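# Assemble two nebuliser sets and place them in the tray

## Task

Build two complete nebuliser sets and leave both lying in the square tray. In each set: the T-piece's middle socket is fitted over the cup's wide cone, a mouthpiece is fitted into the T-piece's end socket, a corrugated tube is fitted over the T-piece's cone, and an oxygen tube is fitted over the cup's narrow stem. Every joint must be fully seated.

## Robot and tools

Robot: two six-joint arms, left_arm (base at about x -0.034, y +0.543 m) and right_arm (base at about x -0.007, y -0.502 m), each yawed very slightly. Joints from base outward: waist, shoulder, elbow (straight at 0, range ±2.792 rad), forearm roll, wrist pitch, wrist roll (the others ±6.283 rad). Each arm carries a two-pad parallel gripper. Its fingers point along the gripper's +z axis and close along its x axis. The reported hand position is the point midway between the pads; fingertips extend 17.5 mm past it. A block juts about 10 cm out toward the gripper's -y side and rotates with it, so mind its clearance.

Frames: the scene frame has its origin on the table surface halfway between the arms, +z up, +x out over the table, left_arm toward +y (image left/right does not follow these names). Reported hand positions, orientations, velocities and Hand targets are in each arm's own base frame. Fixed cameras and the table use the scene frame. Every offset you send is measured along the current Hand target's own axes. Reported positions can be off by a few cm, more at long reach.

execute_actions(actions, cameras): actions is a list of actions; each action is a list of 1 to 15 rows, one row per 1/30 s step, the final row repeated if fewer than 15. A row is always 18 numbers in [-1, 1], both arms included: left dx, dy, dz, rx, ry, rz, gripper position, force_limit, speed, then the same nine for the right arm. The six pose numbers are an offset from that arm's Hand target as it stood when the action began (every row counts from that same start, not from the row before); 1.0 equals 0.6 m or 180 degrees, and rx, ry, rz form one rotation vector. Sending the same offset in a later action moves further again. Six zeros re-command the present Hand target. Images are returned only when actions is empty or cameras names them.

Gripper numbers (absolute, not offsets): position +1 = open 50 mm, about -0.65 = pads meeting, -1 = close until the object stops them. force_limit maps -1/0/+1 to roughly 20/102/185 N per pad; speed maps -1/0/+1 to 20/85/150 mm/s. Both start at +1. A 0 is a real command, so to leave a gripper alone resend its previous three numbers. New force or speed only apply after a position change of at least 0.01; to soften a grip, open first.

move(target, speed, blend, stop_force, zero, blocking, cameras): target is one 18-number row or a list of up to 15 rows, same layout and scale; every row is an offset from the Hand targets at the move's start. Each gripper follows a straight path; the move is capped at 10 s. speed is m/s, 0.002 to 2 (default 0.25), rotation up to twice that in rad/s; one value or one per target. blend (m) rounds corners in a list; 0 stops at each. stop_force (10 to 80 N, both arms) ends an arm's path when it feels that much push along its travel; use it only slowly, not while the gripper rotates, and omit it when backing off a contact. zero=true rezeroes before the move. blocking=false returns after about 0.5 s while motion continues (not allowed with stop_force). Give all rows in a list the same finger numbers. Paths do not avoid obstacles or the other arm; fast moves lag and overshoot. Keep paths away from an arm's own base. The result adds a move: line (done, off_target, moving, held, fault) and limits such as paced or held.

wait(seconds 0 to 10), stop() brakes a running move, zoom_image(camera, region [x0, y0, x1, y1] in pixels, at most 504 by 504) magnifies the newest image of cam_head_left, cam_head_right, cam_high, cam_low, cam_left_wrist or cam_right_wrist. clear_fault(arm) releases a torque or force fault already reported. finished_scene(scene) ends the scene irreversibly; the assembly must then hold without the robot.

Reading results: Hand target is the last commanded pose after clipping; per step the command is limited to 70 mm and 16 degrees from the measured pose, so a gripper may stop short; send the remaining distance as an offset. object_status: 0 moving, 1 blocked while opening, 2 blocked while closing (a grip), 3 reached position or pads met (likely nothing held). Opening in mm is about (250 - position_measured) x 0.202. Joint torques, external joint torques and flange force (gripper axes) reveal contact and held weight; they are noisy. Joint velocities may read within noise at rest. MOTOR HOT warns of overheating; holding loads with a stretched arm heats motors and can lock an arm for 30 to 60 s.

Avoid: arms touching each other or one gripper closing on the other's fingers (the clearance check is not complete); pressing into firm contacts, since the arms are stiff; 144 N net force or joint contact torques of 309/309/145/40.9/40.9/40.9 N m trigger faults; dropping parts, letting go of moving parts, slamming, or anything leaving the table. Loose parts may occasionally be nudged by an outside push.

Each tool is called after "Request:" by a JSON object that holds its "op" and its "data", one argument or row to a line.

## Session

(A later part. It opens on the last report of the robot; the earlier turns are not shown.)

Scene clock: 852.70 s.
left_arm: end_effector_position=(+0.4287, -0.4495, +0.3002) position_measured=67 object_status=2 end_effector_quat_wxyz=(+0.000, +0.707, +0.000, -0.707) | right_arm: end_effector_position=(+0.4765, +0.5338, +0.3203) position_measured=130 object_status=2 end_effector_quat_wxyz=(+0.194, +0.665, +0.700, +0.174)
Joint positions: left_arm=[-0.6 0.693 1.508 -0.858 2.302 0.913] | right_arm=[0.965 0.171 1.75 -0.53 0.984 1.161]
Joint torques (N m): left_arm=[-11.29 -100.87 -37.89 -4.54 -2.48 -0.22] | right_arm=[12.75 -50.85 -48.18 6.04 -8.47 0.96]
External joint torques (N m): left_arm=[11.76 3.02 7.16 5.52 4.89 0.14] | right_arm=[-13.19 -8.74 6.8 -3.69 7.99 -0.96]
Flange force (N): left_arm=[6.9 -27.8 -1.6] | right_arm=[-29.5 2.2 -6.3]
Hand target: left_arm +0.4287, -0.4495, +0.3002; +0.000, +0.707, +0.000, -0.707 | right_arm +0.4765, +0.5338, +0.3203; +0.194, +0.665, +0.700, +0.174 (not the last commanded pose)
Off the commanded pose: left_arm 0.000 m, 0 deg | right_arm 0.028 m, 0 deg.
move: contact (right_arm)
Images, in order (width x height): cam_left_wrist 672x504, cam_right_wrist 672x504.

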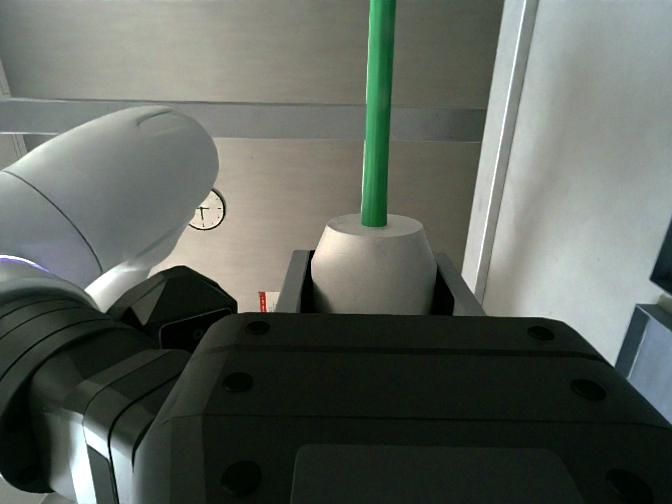

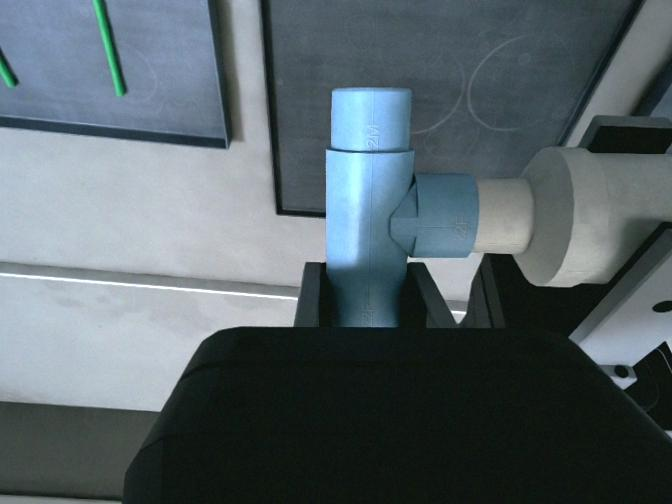

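Request:
{"op": "move", "data": {
  "target": [
    [0,0,0,0,0,0,-1,-0.3,-0.6,-0.0035,0,0,0,0,0,-1,-0.2,-0.4],
    [0,0,0,0,0,0,-1,-0.3,-0.6,-0.0035,0,0.0045,0,0,0,-1,-0.2,-0.4],
    [0,0,0,0,0,0,-1,-0.3,-0.6,0.0467,0,0.0045,0,0,0,-1,-0.2,-0.4]
  ],
  "speed": [0.03,0.03,0.02],
  "stop_force": 18,
  "cameras": ["cam_right_wrist"]
}}

Request:
{"op": "zoom_image", "data": {
  "camera": "cam_right_wrist",
  "region": [400, 150, 600, 300]
}}

Scene clock: 914.07 s.
left_arm: end_effector_position=(+0.4287, -0.4495, +0.3002) position_measured=67 object_status=2 end_effector_quat_wxyz=(+0.000, +0.707, +0.000, -0.707) | right_arm: end_effector_position=(+0.4766, +0.5323, +0.3203) position_measured=130 object_status=2 end_effector_quat_wxyz=(+0.193, +0.665, +0.700, +0.174)
Joint positions: left_arm=[-0.6 0.693 1.508 -0.858 2.302 0.913] | right_arm=[0.963 0.169 1.753 -0.53 0.982 1.159]
Joint torques (N m): left_arm=[-0.01 -101.29 -31.83 0.47 1.6 -0.2] | right_arm=[-0.33 -56.85 -40.78 2.64 -1.4 0.17]
External joint torques (N m): left_arm=[-0.59 3.35 1.16 0.45 0.79 0.12] | right_arm=[0.26 -2.33 -0.49 -0.25 0.92 -0.17]
Flange force (N): left_arm=[3.6 0.4 -1.7] | right_arm=[-1.6 -0.2 -3.9]
Hand target: left_arm +0.4287, -0.4495, +0.3002; +0.000, +0.707, +0.000, -0.707 | right_arm +0.4766, +0.5323, +0.3203; +0.193, +0.665, +0.700, +0.174 (not the last commanded pose)
Off the commanded pose: left_arm 0.000 m, 0 deg | right_arm 0.030 m, 0 deg.
move: contact (right_arm); path passed 0 of 3 targets
Images, in order (width x height): cam_right_wrist 672x504.

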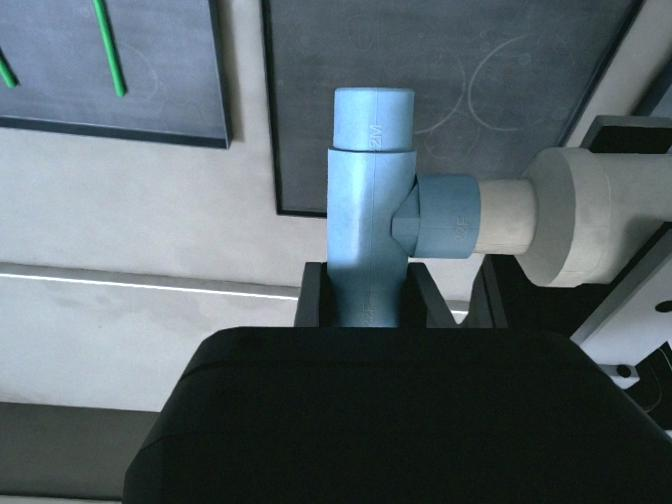

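Scaled by 2.520 from the camera's 672x504 image, which has a finer 960x720 frame.

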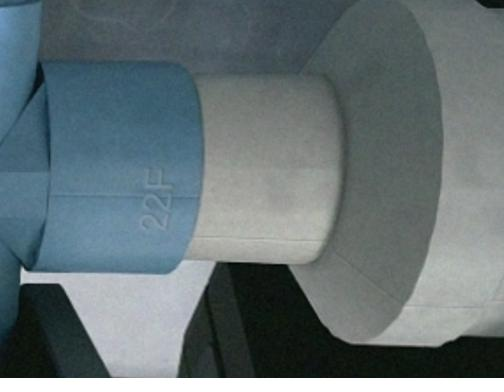

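Request:
{"op": "move", "data": {
  "target": [
    [0,0,0,0,0,0,-1,-0.3,-0.6,0,0,0.0045,0,0,0,-1,-0.2,-0.4],
    [0,0,0,0,0,0,-1,-0.3,-0.6,0.05,0,0.0045,0,0,0,-1,-0.2,-0.4]
  ],
  "speed": [0.03,0.02],
  "stop_force": 18,
  "cameras": ["cam_right_wrist"]
}}

Request:
{"op": "zoom_image", "data": {
  "camera": "cam_right_wrist",
  "region": [400, 150, 600, 300]
}}

Scene clock: 919.30 s.
left_arm: end_effector_position=(+0.4287, -0.4495, +0.3002) position_measured=67 object_status=2 end_effector_quat_wxyz=(+0.000, +0.707, +0.000, -0.707) | right_arm: end_effector_position=(+0.4779, +0.5338, +0.3176) position_measured=130 object_status=2 end_effector_quat_wxyz=(+0.194, +0.665, +0.700, +0.173)
Joint positions: left_arm=[-0.6 0.693 1.508 -0.858 2.302 0.913] | right_arm=[0.963 0.174 1.752 -0.531 0.979 1.161]
Joint torques (N m): left_arm=[-11.76 -100.47 -39.05 -4.96 -2.98 -0.27] | right_arm=[15.57 -50.95 -48.81 6.52 -9.18 0.84]
External joint torques (N m): left_arm=[11.22 2.82 8.41 5.89 5.37 0.2] | right_arm=[-15.56 -8.74 7.52 -4.14 8.7 -0.84]
Flange force (N): left_arm=[7.2 -29.8 1.2] | right_arm=[-32.2 3.4 -5.3]
Hand target: left_arm +0.4287, -0.4495, +0.3002; +0.000, +0.707, +0.000, -0.707 | right_arm +0.4779, +0.5338, +0.3176; +0.194, +0.665, +0.700, +0.173 (not the last commanded pose)
Off the commanded pose: left_arm 0.000 m, 0 deg | right_arm 0.028 m, 0 deg.
move: contact (right_arm); path passed 1 of 2 targets
Images, in order (width x height): cam_right_wrist 672x504.

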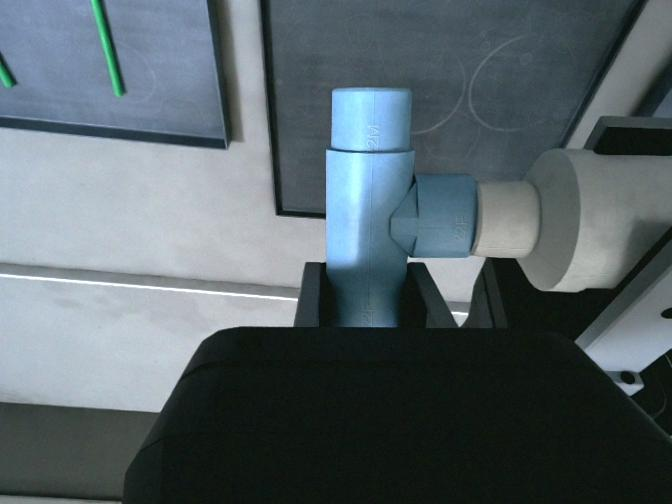

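Scaled by 2.520 from the camera's 672x504 image, which has a finer 960x720 frame.

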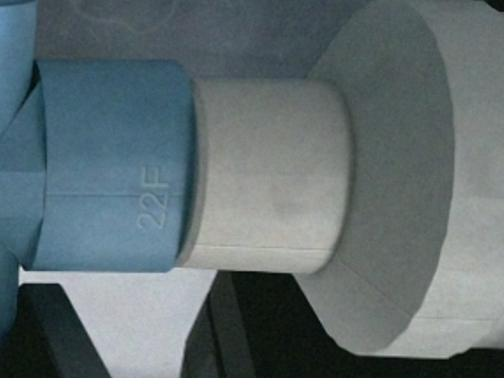

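Request:
{"op": "zoom_image", "data": {
  "camera": "cam_right_wrist",
  "region": [455, 165, 515, 270]
}}

Scaled by 4.800 from the camera's 672x504 image, which has a finer 960x720 frame.

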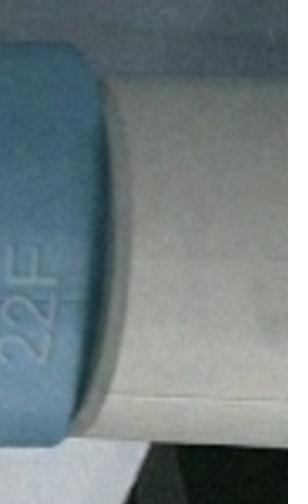

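Request:
{"op": "move", "data": {
  "target": [0,0,0,0,0,0,-1,-0.3,-0.6,-0.005,0.0008,-0.0062,0,0,0,-1,-0.2,-0.4],
  "speed": 0.05
}}

Request:
{"op": "move", "data": {
  "target": [0,0,0,0,0,0,-1,-0.3,-0.6,0.055,0,0,0,0,0,-1,-0.2,-0.4],
  "speed": 0.02,
  "stop_force": 18,
  "cameras": ["cam_right_wrist"]
}}

Request:
{"op": "zoom_image", "data": {
  "camera": "cam_right_wrist",
  "region": [400, 150, 600, 300]
}}

Scene clock: 945.50 s.
left_arm: end_effector_position=(+0.4287, -0.4496, +0.3002) position_measured=67 object_status=2 end_effector_quat_wxyz=(+0.000, +0.707, +0.000, -0.707) | right_arm: end_effector_position=(+0.4765, +0.5309, +0.3212) position_measured=130 object_status=2 end_effector_quat_wxyz=(+0.194, +0.665, +0.700, +0.173)
Joint positions: left_arm=[-0.6 0.693 1.508 -0.858 2.302 0.913] | right_arm=[0.962 0.167 1.753 -0.529 0.983 1.157]
Joint torques (N m): left_arm=[1.8 -100.77 -30.86 1.28 2.25 -0.27] | right_arm=[-2.25 -57.85 -40.03 2.16 -0.37 -0.03]
External joint torques (N m): left_arm=[-2.27 3.18 0.28 -0.35 0.14 0.19] | right_arm=[2.01 -1.35 -1.36 0.2 -0.11 0.03]
Flange force (N): left_arm=[3.0 4.3 -1.5] | right_arm=[2.1 -0.7 -3.2]
Hand target: left_arm +0.4287, -0.4495, +0.3002; +0.000, +0.707, +0.000, -0.707 | right_arm +0.4766, +0.5309, +0.3212; +0.194, +0.665, +0.700, +0.173
Off the commanded pose: left_arm 0.000 m, 0 deg | right_arm 0.000 m, 0 deg.
move: done

Scene clock: 946.83 s.
left_arm: end_effector_position=(+0.4287, -0.4495, +0.3002) position_measured=67 object_status=2 end_effector_quat_wxyz=(+0.000, +0.707, +0.000, -0.707) | right_arm: end_effector_position=(+0.4762, +0.5417, +0.3207) position_measured=130 object_status=2 end_effector_quat_wxyz=(+0.194, +0.665, +0.700, +0.173)
Joint positions: left_arm=[-0.6 0.693 1.508 -0.858 2.302 0.913] | right_arm=[0.973 0.181 1.737 -0.531 0.99 1.166]
Joint torques (N m): left_arm=[-13.08 -103.46 -33.64 -2.96 -0.52 -0.17] | right_arm=[2.78 -51.59 -47.64 3 -7.15 0.88]
External joint torques (N m): left_arm=[13.16 5.67 3.05 3.92 2.92 0.09] | right_arm=[-2.6 -9.31 6.22 -0.61 6.67 -0.89]
Flange force (N): left_arm=[7.9 -19.2 -11.9] | right_arm=[-20.5 -7.5 -13.1]
Hand target: left_arm +0.4287, -0.4495, +0.3002; +0.000, +0.707, +0.000, -0.707 | right_arm +0.4761, +0.5416, +0.3207; +0.194, +0.665, +0.700, +0.173 (not the last commanded pose)
Off the commanded pose: left_arm 0.000 m, 0 deg | right_arm 0.022 m, 0 deg.
move: contact (right_arm)
Images, in order (width x height): cam_right_wrist 672x504.

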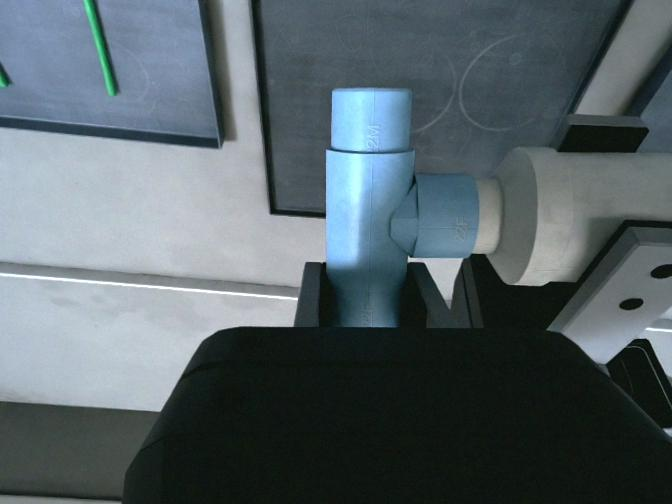

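Scaled by 2.520 from the camera's 672x504 image, which has a finer 960x720 frame.

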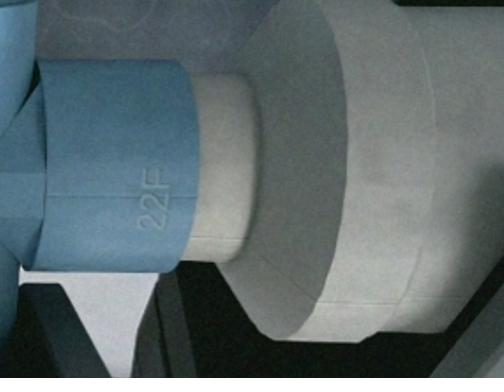

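Request:
{"op": "move", "data": {
  "target": [0,0,0,0,0,0,-1,-0.3,-0.6,0.03,-0.0005,-0.0008,0,0,0,-1,-0.2,-0.4],
  "speed": 0.02,
  "stop_force": 45,
  "cameras": ["cam_right_wrist"]
}}

Request:
{"op": "zoom_image", "data": {
  "camera": "cam_right_wrist",
  "region": [400, 150, 600, 300]
}}

Scene clock: 977.13 s.
left_arm: end_effector_position=(+0.4287, -0.4495, +0.3002) position_measured=67 object_status=2 end_effector_quat_wxyz=(+0.000, +0.707, +0.000, -0.707) | right_arm: end_effector_position=(+0.4758, +0.5481, +0.3206) position_measured=130 object_status=2 end_effector_quat_wxyz=(+0.194, +0.665, +0.700, +0.173)
Joint positions: left_arm=[-0.6 0.693 1.508 -0.858 2.302 0.913] | right_arm=[0.979 0.19 1.727 -0.532 0.995 1.171]
Joint torques (N m): left_arm=[-24.43 -99.99 -47.98 -10.96 -7.7 -0.78] | right_arm=[35.31 -44.42 -56.57 11.35 -17.98 1.12]
External joint torques (N m): left_arm=[24.22 2.29 17.33 11.91 10.1 0.7] | right_arm=[-35.2 -16.76 15.36 -8.99 17.51 -1.13]
Flange force (N): left_arm=[12.6 -64.7 6.7] | right_arm=[-66.7 10.1 -6.4]
Hand target: left_arm +0.4287, -0.4495, +0.3002; +0.000, +0.707, +0.000, -0.707 | right_arm +0.4758, +0.5481, +0.3206; +0.194, +0.665, +0.700, +0.173 (not the last commanded pose)
Off the commanded pose: left_arm 0.000 m, 0 deg | right_arm 0.012 m, 0 deg.
move: contact (right_arm)
Images, in order (width x height): cam_right_wrist 672x504.

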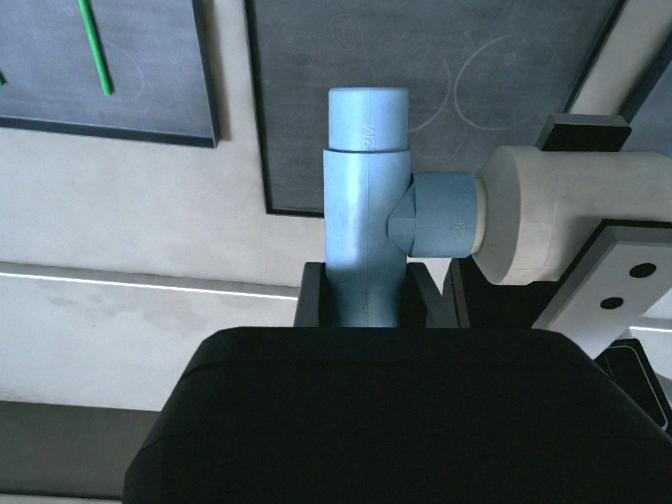

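Scaled by 2.520 from the camera's 672x504 image, which has a finer 960x720 frame.

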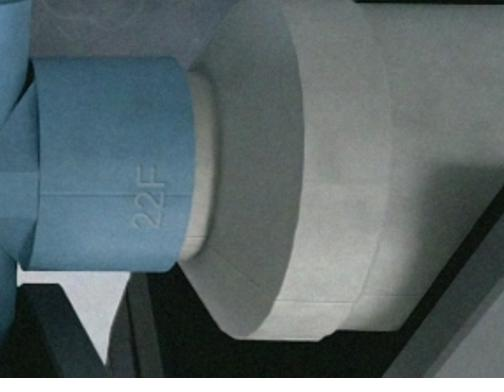

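Request:
{"op": "move", "data": {
  "target": [0,0,0,0,0,0,-1,-0.3,-0.6,0.01,0,0,0,0,0,-1,-0.2,-0.4],
  "speed": 0.012,
  "stop_force": 30,
  "cameras": ["cam_right_wrist"]
}}

Request:
{"op": "zoom_image", "data": {
  "camera": "cam_right_wrist",
  "region": [400, 150, 600, 300]
}}

Scene clock: 984.63 s.
left_arm: end_effector_position=(+0.4286, -0.4495, +0.3001) position_measured=67 object_status=2 end_effector_quat_wxyz=(+0.000, +0.707, +0.000, -0.707) | right_arm: end_effector_position=(+0.4757, +0.5528, +0.3204) position_measured=130 object_status=2 end_effector_quat_wxyz=(+0.194, +0.665, +0.700, +0.173)
Joint positions: left_arm=[-0.6 0.693 1.508 -0.858 2.302 0.913] | right_arm=[0.983 0.196 1.72 -0.532 0.998 1.175]
Joint torques (N m): left_arm=[-30.41 -101.74 -58.57 -16.6 -10.53 -0.52] | right_arm=[55.6 -36.91 -58.13 17.26 -24.19 1.36]
External joint torques (N m): left_arm=[31.05 3.98 28 17.58 12.93 0.45] | right_arm=[-55.78 -25.43 16.67 -14.9 23.74 -1.36]
Flange force (N): left_arm=[21.2 -92.5 19.1] | right_arm=[-94.3 25.6 -7.0]
Hand target: left_arm +0.4287, -0.4495, +0.3002; +0.000, +0.707, +0.000, -0.707 | right_arm +0.4757, +0.5527, +0.3204; +0.194, +0.665, +0.700, +0.173 (not the last commanded pose)
Off the commanded pose: left_arm 0.000 m, 0 deg | right_arm 0.001 m, 0 deg.
move: contact (right_arm)
Images, in order (width x height): cam_right_wrist 672x504.

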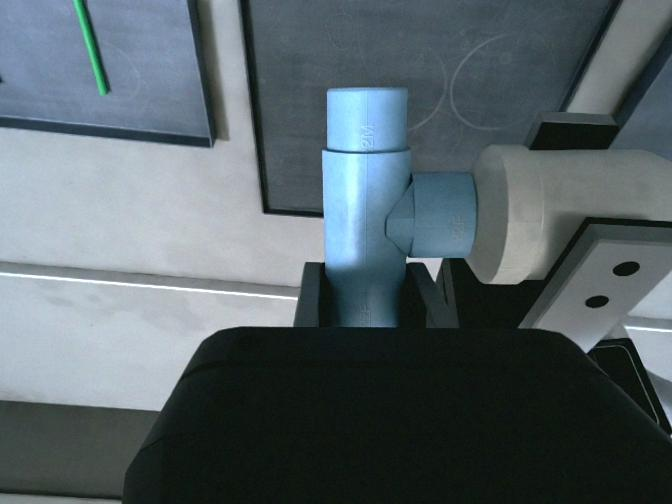

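Scaled by 2.520 from the camera's 672x504 image, which has a finer 960x720 frame.

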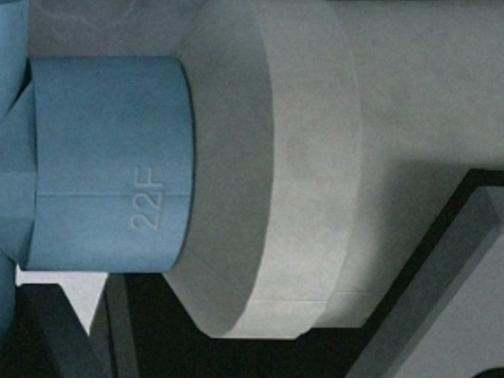

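Request:
{"op": "move", "data": {
  "target": [
    [0,0,0,0,0,0,-1,-0.3,-0.6,-0.0015,0,0,0,0,0,-1,-0.2,-0.4],
    [0,0,0,0,0,0,1,-0.3,-0.6,-0.0015,0,0,0,0,0,-1,-0.2,-0.4],
    [0,0,-0.15,0,0,0,1,-0.3,-0.6,-0.0015,0,0,0,0,0,-1,-0.2,-0.4],
    [0,0,-0.15,0,0,0,1,-0.3,-0.6,-0.2512,-0.0138,0.0035,-0.0073,0.0076,-0.49,-1,-0.2,-0.4],
    [0.2003,-0.1425,0.1428,-0.7,0,-0.7,1,-0.3,-0.6,-0.2512,-0.0138,0.0035,-0.0073,0.0076,-0.49,-1,-0.2,-0.4]
  ],
  "speed": [0.05,0.1,0.25,0.5,0.6],
  "cameras": ["cam_head_left","cam_left_wrist","cam_right_wrist"]
}}

Scene clock: 1039.57 s.
left_arm: end_effector_position=(+0.3431, -0.3639, +0.1800) position_measured=3 object_status=3 end_effector_quat_wxyz=(+0.000, +0.012, +1.000, -0.011) | right_arm: end_effector_position=(+0.4755, +0.4018, +0.3207) position_measured=130 object_status=2 end_effector_quat_wxyz=(+0.259, -0.013, +0.966, +0.004)
Joint positions: left_arm=[-0.875 0.038 2.103 -0.018 0.984 -2.413] | right_arm=[0.811 -0.01 1.947 -0.479 0.874 -0.537]
Joint torques (N m): left_arm=[1.15 -42.47 -37.03 3.85 -0.54 -0.21] | right_arm=[-2.09 -38.92 -40.24 2.38 -0.57 -0.04]
External joint torques (N m): left_arm=[-1.17 2.21 0.37 -0.28 0.41 0.21] | right_arm=[1.93 -1.19 -1.09 0.18 -0.16 0]
Flange force (N): left_arm=[-0.6 -3.3 1.9] | right_arm=[1.2 2.3 -3.0]
Hand target: left_arm +0.3431, -0.3639, +0.1800; +0.000, +0.012, +1.000, -0.011 | right_arm +0.4755, +0.4018, +0.3207; +0.259, -0.013, +0.966, +0.004
Off the commanded pose: left_arm 0.000 m, 0 deg | right_arm 0.000 m, 0 deg.
move: done
Images, in order (width x height): cam_head_left 672x504, cam_left_wrist 672x504, cam_right_wrist 672x504.

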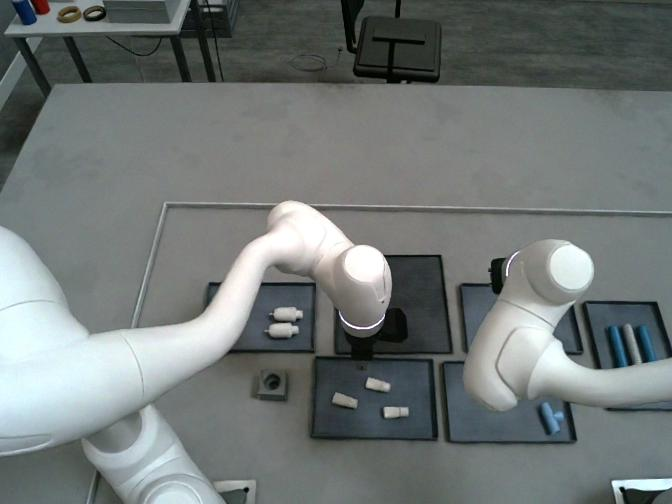

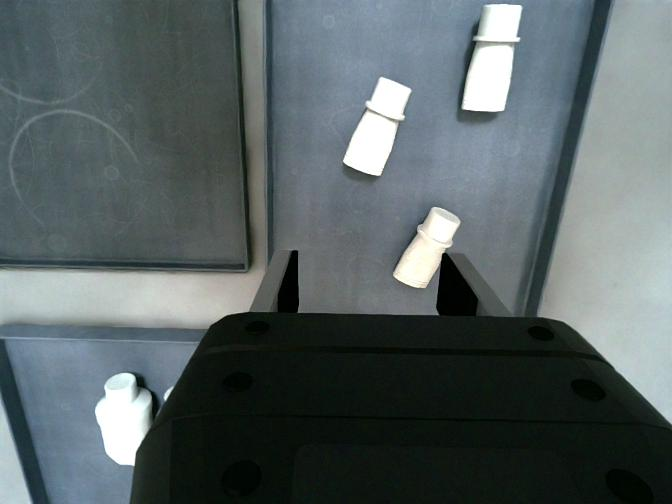

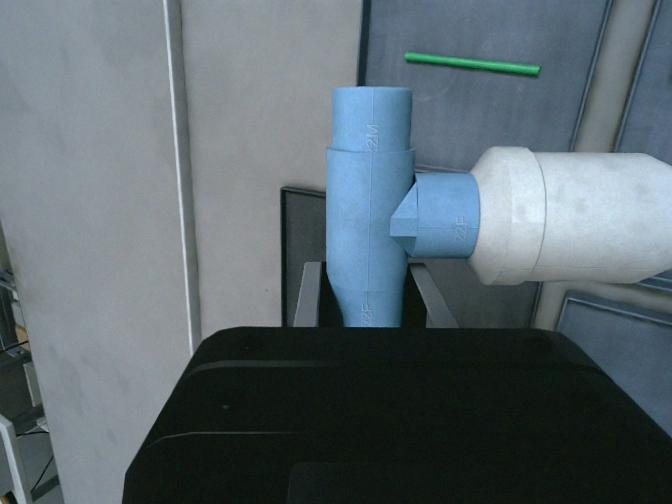

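Request:
{"op": "zoom_image", "data": {
  "camera": "cam_left_wrist",
  "region": [320, 0, 570, 300]
}}

Scaled by 1.680 from the camera's 672x504 image, which has a finer 960x720 frame.

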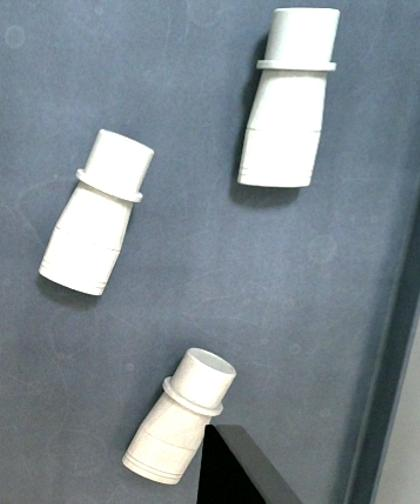

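Request:
{"op": "move", "data": {
  "target": [
    [0.0188,-0.0492,0.1345,-0.0069,0.0013,0.1151,1,-0.3,-0.6,0,0,0,0,0,0,-1,-0.2,-0.4],
    [0.0188,-0.0465,0.262,-0.0069,0.0013,0.1151,1,-0.3,-0.6,0,0,0,0,0,0,-1,-0.2,-0.4],
    [0.0188,-0.0465,0.262,-0.0069,0.0013,0.1151,-1,-0.3,-0.6,0,0,0,0,0,0,-1,-0.2,-0.4],
    [0.0188,-0.0529,-0.0322,-0.0069,0.0013,0.1151,-1,-0.3,-0.6,0,0,0,0,0,0,-1,-0.2,-0.4]
  ],
  "speed": [0.3,0.12,0.1,0.3],
  "blend": [0.01,0,0,0],
  "cameras": ["cam_left_wrist","cam_head_left"]
}}

Scene clock: 1093.30 s.
left_arm: end_effector_position=(+0.3311, -0.3949, +0.2000) position_measured=122 object_status=2 end_effector_quat_wxyz=(+0.000, +0.191, +0.982, +0.000) | right_arm: end_effector_position=(+0.4755, +0.4018, +0.3207) position_measured=130 object_status=2 end_effector_quat_wxyz=(+0.259, -0.013, +0.966, +0.004)
Joint positions: left_arm=[-0.94 0.05 2.048 0 1.043 -2.126] | right_arm=[0.811 -0.01 1.947 -0.479 0.874 -0.537]
Joint torques (N m): left_arm=[1.45 -44.7 -38.99 3.95 -0.55 -0.18] | right_arm=[-1.94 -39.13 -40.25 2.38 -0.58 -0.04]
External joint torques (N m): left_arm=[-1.56 2.1 1.6 -0.28 0.51 0.18] | right_arm=[1.74 -0.68 -0.98 0.17 -0.15 0]
Flange force (N): left_arm=[0.8 -2.6 2.7] | right_arm=[0.9 2.6 -2.3]
Hand target: left_arm +0.3311, -0.3950, +0.2000; +0.000, +0.191, +0.982, +0.000 | right_arm +0.4755, +0.4018, +0.3207; +0.259, -0.013, +0.966, +0.004
Off the commanded pose: left_arm 0.000 m, 0 deg | right_arm 0.000 m, 0 deg.
move: done
Images, in order (width x height): cam_head_left 672x504, cam_left_wrist 672x504.

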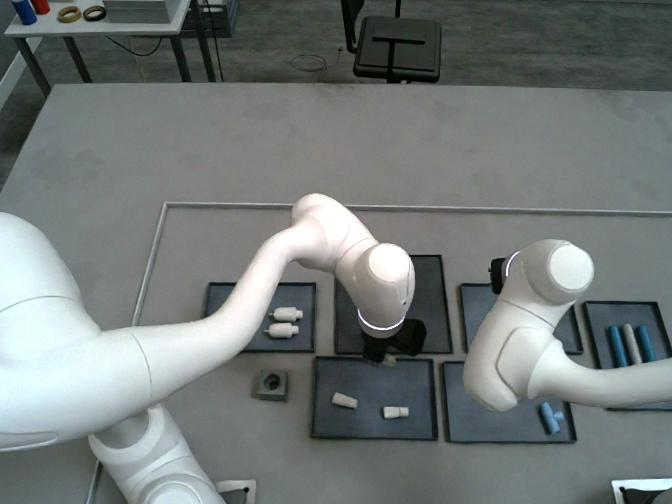

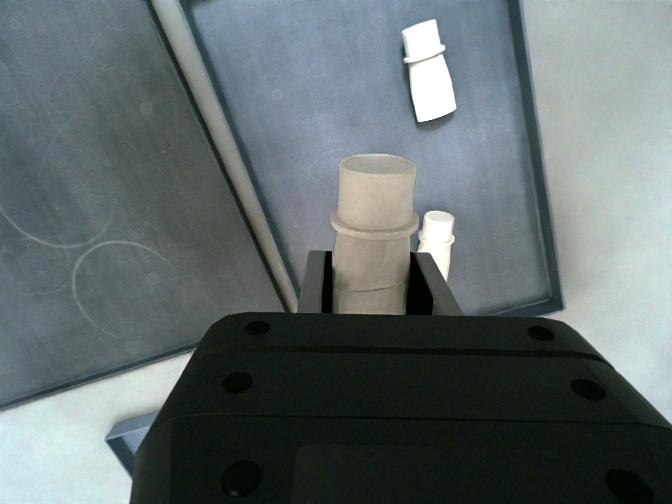

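Request:
{"op": "zoom_image", "data": {
  "camera": "cam_left_wrist",
  "region": [290, 130, 490, 330]
}}

Scaled by 2.520 from the camera's 672x504 image, which has a finer 960x720 frame.

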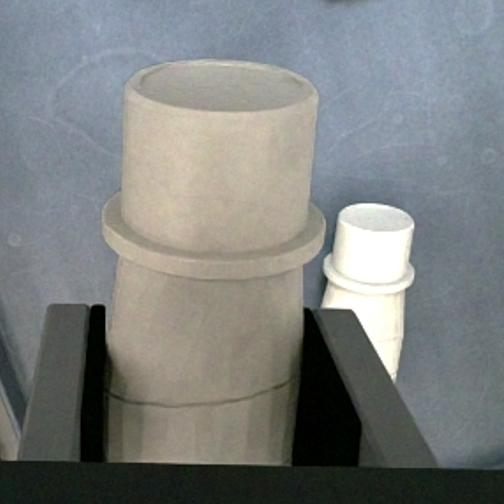

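Request:
{"op": "move", "data": {
  "target": [
    [-0.4207,-0.0211,-0.2167,0.0711,0.4963,-0.0711,-1,-0.3,-0.6,0,0,0,0,0,0,-1,-0.2,-0.4],
    [-0.4207,-0.0211,-0.2167,0.0711,0.4963,-0.0711,-1,-0.3,-0.6,0.023,0.0841,-0.0133,0,0,0,-1,-0.2,-0.4],
    [-0.264,-0.1384,-0.1843,0.0711,0.4963,-0.0711,-1,-0.3,-0.6,0.023,0.0841,-0.0133,0,0,0,-1,-0.2,-0.4]
  ],
  "speed": [0.6,0.3,0.25],
  "blend": [0.02,0,0],
  "cameras": ["cam_left_wrist","cam_head_left","cam_head_right"]
}}

Request:
{"op": "zoom_image", "data": {
  "camera": "cam_left_wrist",
  "region": [270, 60, 520, 310]
}}

Scene clock: 1181.83 s.
left_arm: end_effector_position=(+0.4467, -0.5313, +0.3106) position_measured=122 object_status=2 end_effector_quat_wxyz=(+0.706, -0.036, -0.706, -0.035) | right_arm: end_effector_position=(+0.4582, +0.4518, +0.3207) position_measured=130 object_status=2 end_effector_quat_wxyz=(+0.259, -0.013, +0.966, +0.004)
Joint positions: left_arm=[-0.688 0.789 1.304 -0.928 2.376 -2.337] | right_arm=[0.898 0.037 1.899 -0.505 0.913 -0.446]
Joint torques (N m): left_arm=[1.34 -111.29 -34.41 1.25 1.81 -0.06] | right_arm=[-2.3 -43.99 -40.14 2.24 -0.47 0]
External joint torques (N m): left_arm=[-1.07 3.14 0.96 -0.51 0.37 0.14] | right_arm=[2.28 -1.46 -1.1 0.19 -0.14 -0.03]
Flange force (N): left_arm=[-2.4 -2.4 -1.4] | right_arm=[1.7 2.1 -3.6]
Hand target: left_arm +0.4467, -0.5314, +0.3107; +0.706, -0.036, -0.706, -0.035 | right_arm +0.4582, +0.4518, +0.3207; +0.259, -0.013, +0.966, +0.004
Off the commanded pose: left_arm 0.000 m, 0 deg | right_arm 0.000 m, 0 deg.
move: done
Images, in order (width x height): cam_head_left 672x504, cam_head_right 672x504, cam_left_wrist 672x504.

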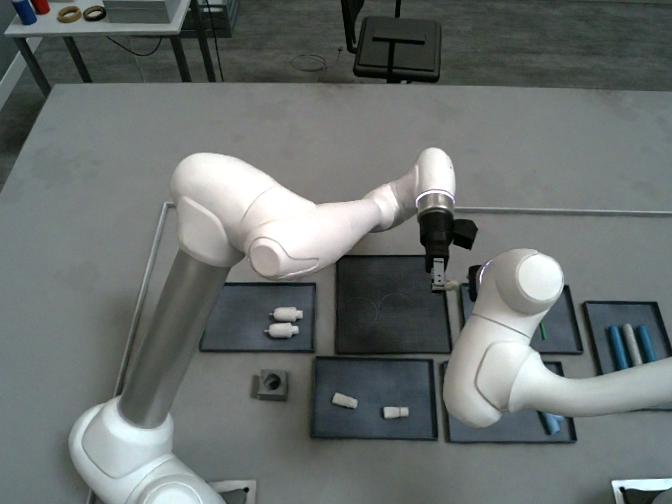

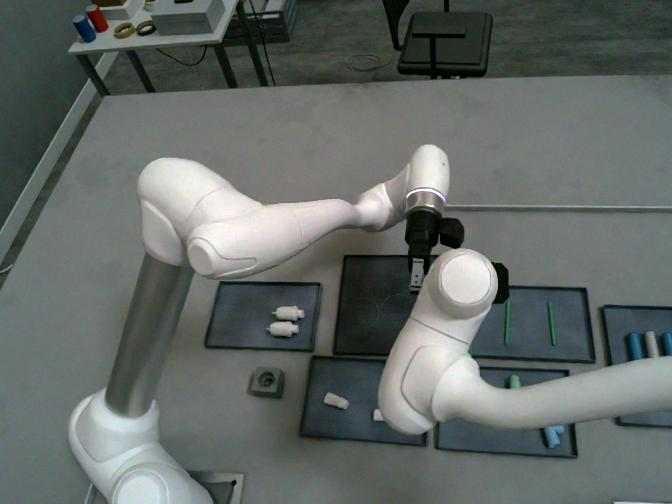

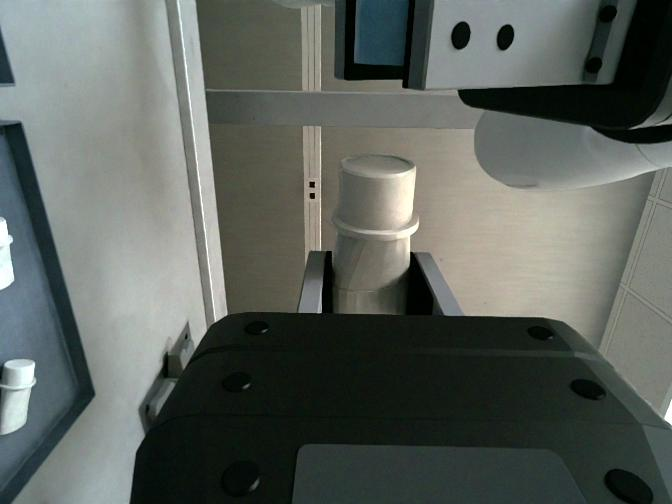

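Scaled by 2.016 from the camera's 672x504 image, which has a finer 960x720 frame.

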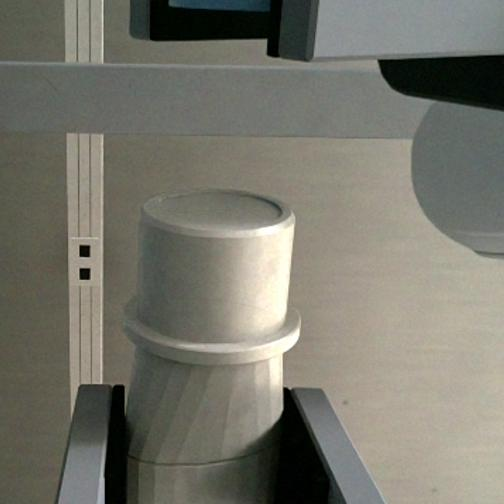

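Request:
{"op": "zoom_image", "data": {
  "camera": "cam_left_wrist",
  "region": [310, 0, 510, 150]
}}

Scaled by 2.520 from the camera's 672x504 image, which has a finer 960x720 frame.

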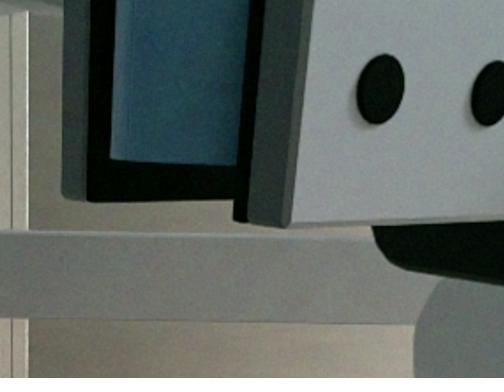

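Request:
{"op": "zoom_image", "data": {
  "camera": "cam_head_left",
  "region": [410, 250, 510, 325]
}}

Scaled by 5.040 from the camera's 672x504 image, which has a finer 960x720 frame.

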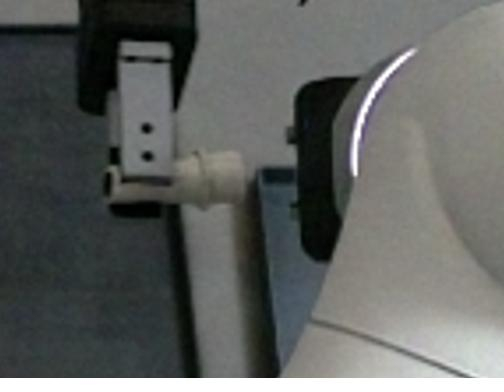

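Request:
{"op": "zoom_image", "data": {
  "camera": "cam_left_wrist",
  "region": [320, 140, 440, 260]
}}

Scaled by 4.200 from the camera's 672x504 image, which has a finer 960x720 frame.

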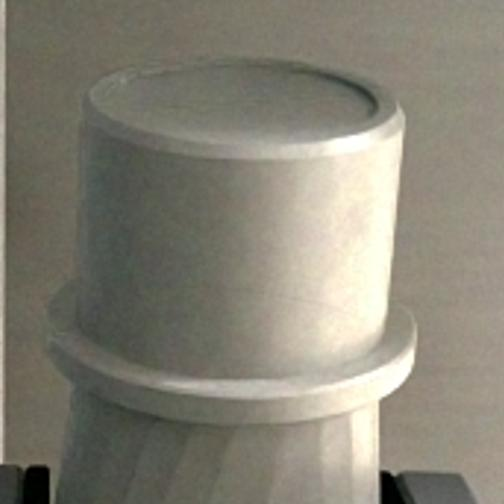

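Request:
{"op": "move", "data": {
  "target": [0.0063,-0.0332,-0.0072,-0.0167,0,0,-1,-0.3,-0.6,0,0,0,0,0,0,-1,-0.2,-0.4],
  "speed": 0.1,
  "cameras": ["cam_left_wrist","cam_high","cam_low"]
}}

Request:
{"op": "zoom_image", "data": {
  "camera": "cam_left_wrist",
  "region": [300, 0, 500, 260]
}}

Scene clock: 1288.03 s.
left_arm: end_effector_position=(+0.4490, -0.5516, +0.3145) position_measured=122 object_status=2 end_effector_quat_wxyz=(+0.705, -0.054, -0.705, -0.054) | right_arm: end_effector_position=(+0.4582, +0.4518, +0.3207) position_measured=130 object_status=2 end_effector_quat_wxyz=(+0.259, -0.013, +0.966, +0.004)
Joint positions: left_arm=[-0.717 0.818 1.24 -0.933 2.414 -2.36] | right_arm=[0.898 0.037 1.899 -0.505 0.913 -0.446]
Joint torques (N m): left_arm=[1.88 -113.97 -34.31 1.13 1.76 -0.07] | right_arm=[-2.27 -44.04 -39.96 2.23 -0.49 -0.02]
External joint torques (N m): left_arm=[-1.84 2.71 -0.04 -0.34 0.38 0.14] | right_arm=[2.25 -1.05 -1.22 0.21 -0.13 -0.02]
Flange force (N): left_arm=[-1.7 -4.0 -3.0] | right_arm=[1.3 2.8 -3.3]
Hand target: left_arm +0.4490, -0.5516, +0.3145; +0.705, -0.054, -0.705, -0.054 | right_arm +0.4582, +0.4518, +0.3207; +0.259, -0.013, +0.966, +0.004
Off the commanded pose: left_arm 0.000 m, 0 deg | right_arm 0.000 m, 0 deg.
move: done
Images, in order (width x height): cam_high 672x504, cam_low 672x504, cam_left_wrist 672x504.

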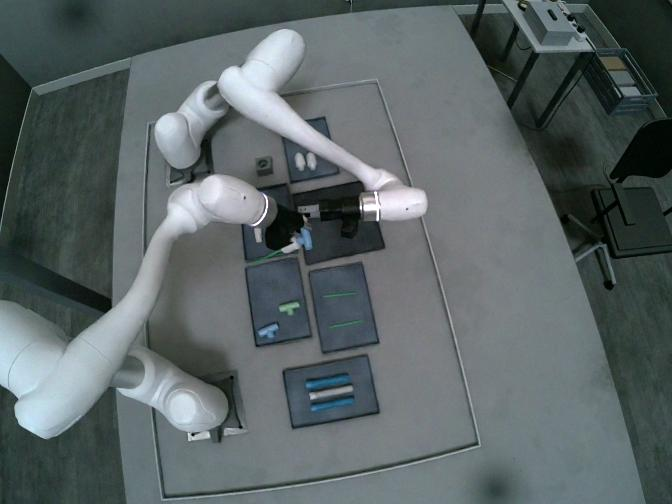

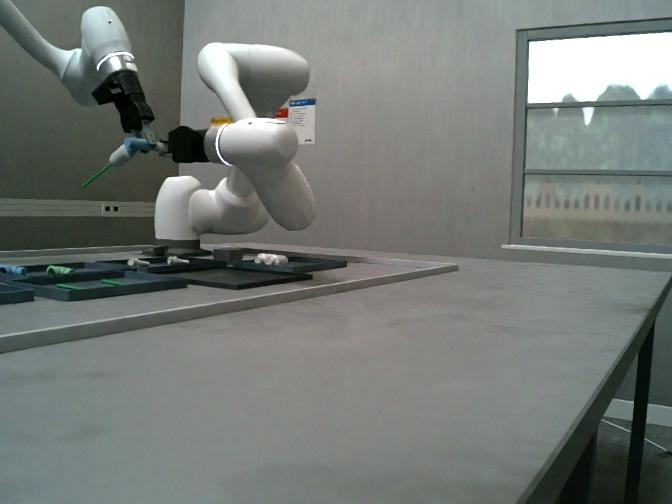

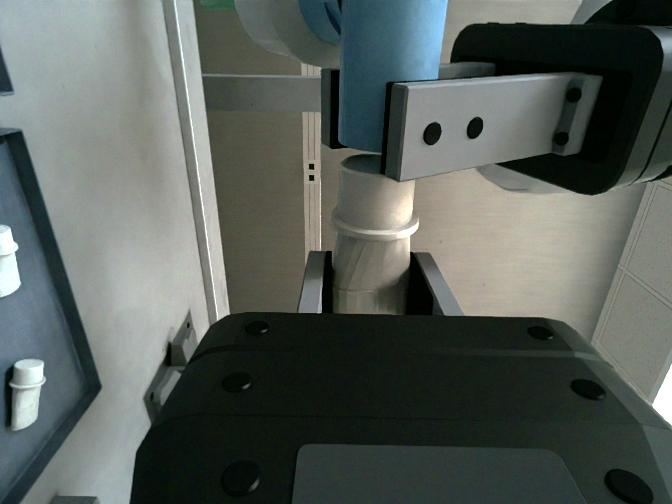

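Scaled by 1.938 from the camera's 672x504 image, which has a finer 960x720 frame.

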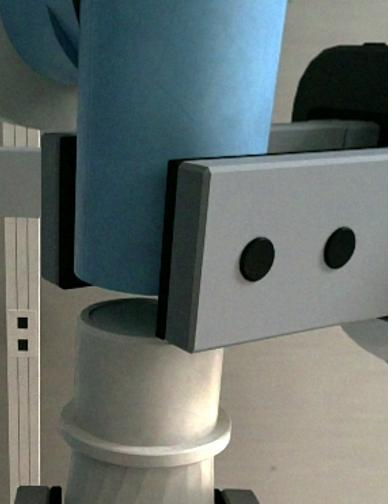

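Request:
{"op": "zoom_image", "data": {
  "camera": "cam_low",
  "region": [80, 90, 240, 200]
}}

Request:
{"op": "zoom_image", "data": {
  "camera": "cam_high",
  "region": [240, 180, 360, 270]
}}

Scaled by 3.150 from the camera's 672x504 image, which has a finer 960x720 frame.

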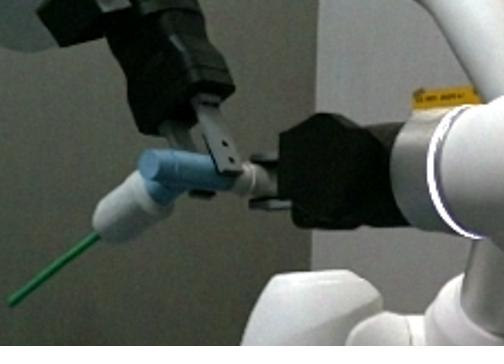

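Scaled by 4.200 from the camera's 672x504 image, which has a finer 960x720 frame.

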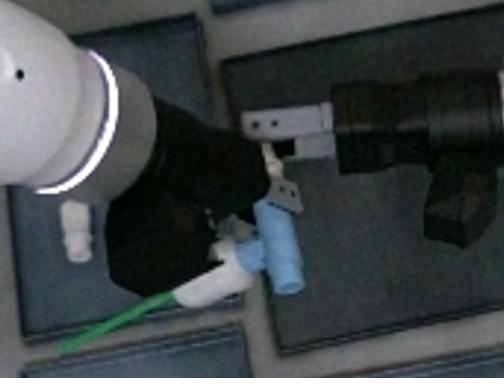

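Request:
{"op": "zoom_image", "data": {
  "camera": "cam_high",
  "region": [285, 200, 335, 255]
}}

Scaled by 9.164 from the camera's 672x504 image, which has a finer 960x720 frame.

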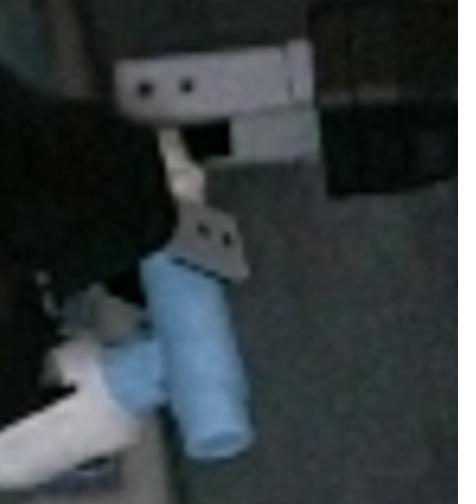

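Request:
{"op": "zoom_image", "data": {
  "camera": "cam_left_wrist",
  "region": [325, 90, 445, 210]
}}

Scaled by 4.200 from the camera's 672x504 image, which has a finer 960x720 frame.

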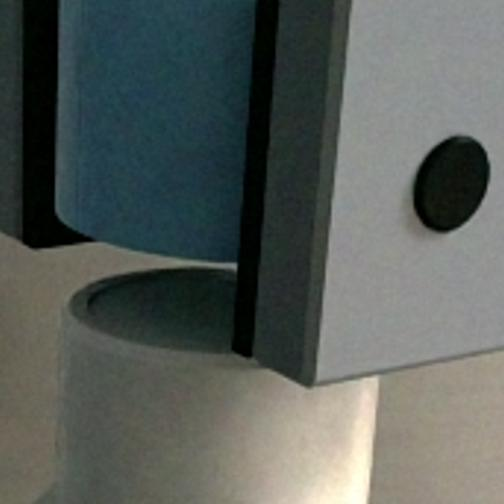

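Request:
{"op": "move", "data": {
  "target": [0,0,-0.01,-0.0111,0,0.0097,-1,-0.3,-0.6,0,0,0,0,0,0,-1,-0.2,-0.4],
  "speed": 0.1,
  "cameras": ["cam_left_wrist","cam_high"]
}}

Request:
{"op": "zoom_image", "data": {
  "camera": "cam_left_wrist",
  "region": [315, 0, 455, 210]
}}

Request:
{"op": "zoom_image", "data": {
  "camera": "cam_high",
  "region": [285, 200, 335, 255]
}}

Scene clock: 1354.77 s.
left_arm: end_effector_position=(+0.4549, -0.5525, +0.3145) position_measured=122 object_status=2 end_effector_quat_wxyz=(+0.705, -0.077, -0.703, -0.055) | right_arm: end_effector_position=(+0.4582, +0.4518, +0.3207) position_measured=130 object_status=2 end_effector_quat_wxyz=(+0.259, -0.013, +0.966, +0.004)
Joint positions: left_arm=[-0.723 0.833 1.21 -0.914 2.443 -2.323] | right_arm=[0.898 0.037 1.899 -0.505 0.913 -0.446]
Joint torques (N m): left_arm=[1.89 -115.53 -34.89 1.27 1.76 -0.06] | right_arm=[-2.08 -44 -39.98 2.22 -0.43 -0.02]
External joint torques (N m): left_arm=[-1.61 2.6 0.16 -0.34 0.4 0.13] | right_arm=[2.01 -1.2 -1.33 0.22 -0.19 -0.01]
Flange force (N): left_arm=[-1.7 -3.3 -2.8] | right_arm=[0.9 2.4 -3.2]
Hand target: left_arm +0.4549, -0.5525, +0.3145; +0.705, -0.077, -0.703, -0.055 | right_arm +0.4582, +0.4518, +0.3207; +0.259, -0.013, +0.966, +0.004
Off the commanded pose: left_arm 0.000 m, 0 deg | right_arm 0.000 m, 0 deg.
move: done
Images, in order (width x height): cam_high 672x504, cam_left_wrist 672x504.

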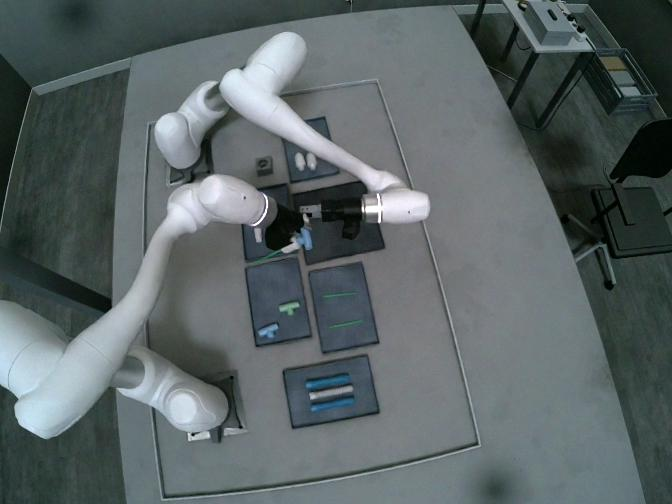

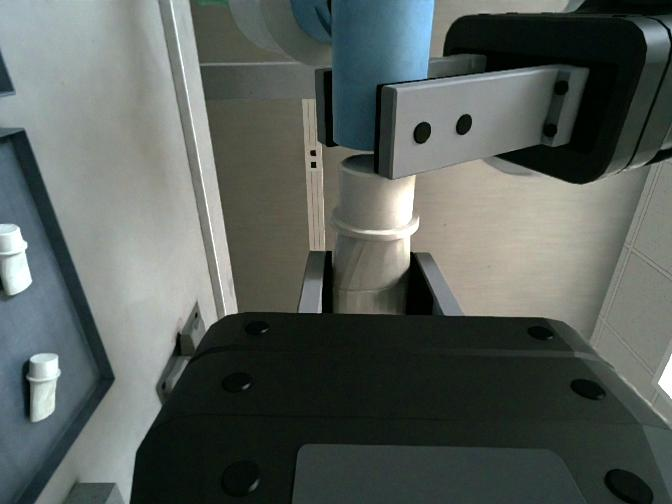

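Scaled by 2.400 from the camera's 672x504 image, which has a finer 960x720 frame.

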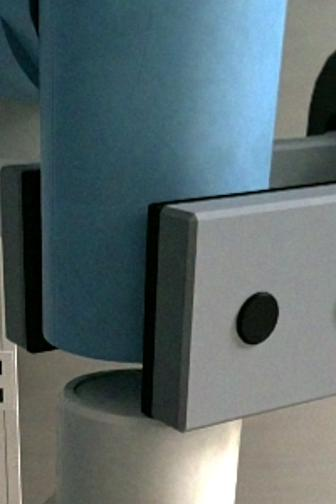

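Scaled by 9.164 from the camera's 672x504 image, which has a finer 960x720 frame.

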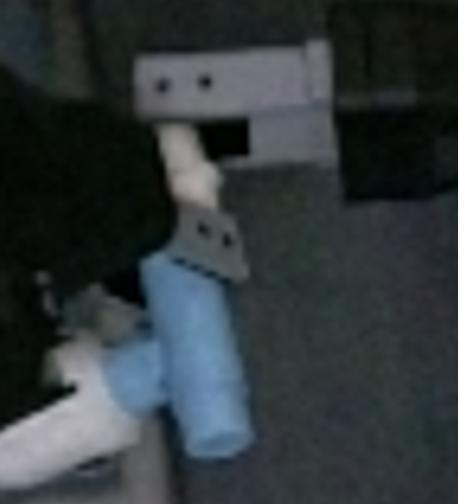

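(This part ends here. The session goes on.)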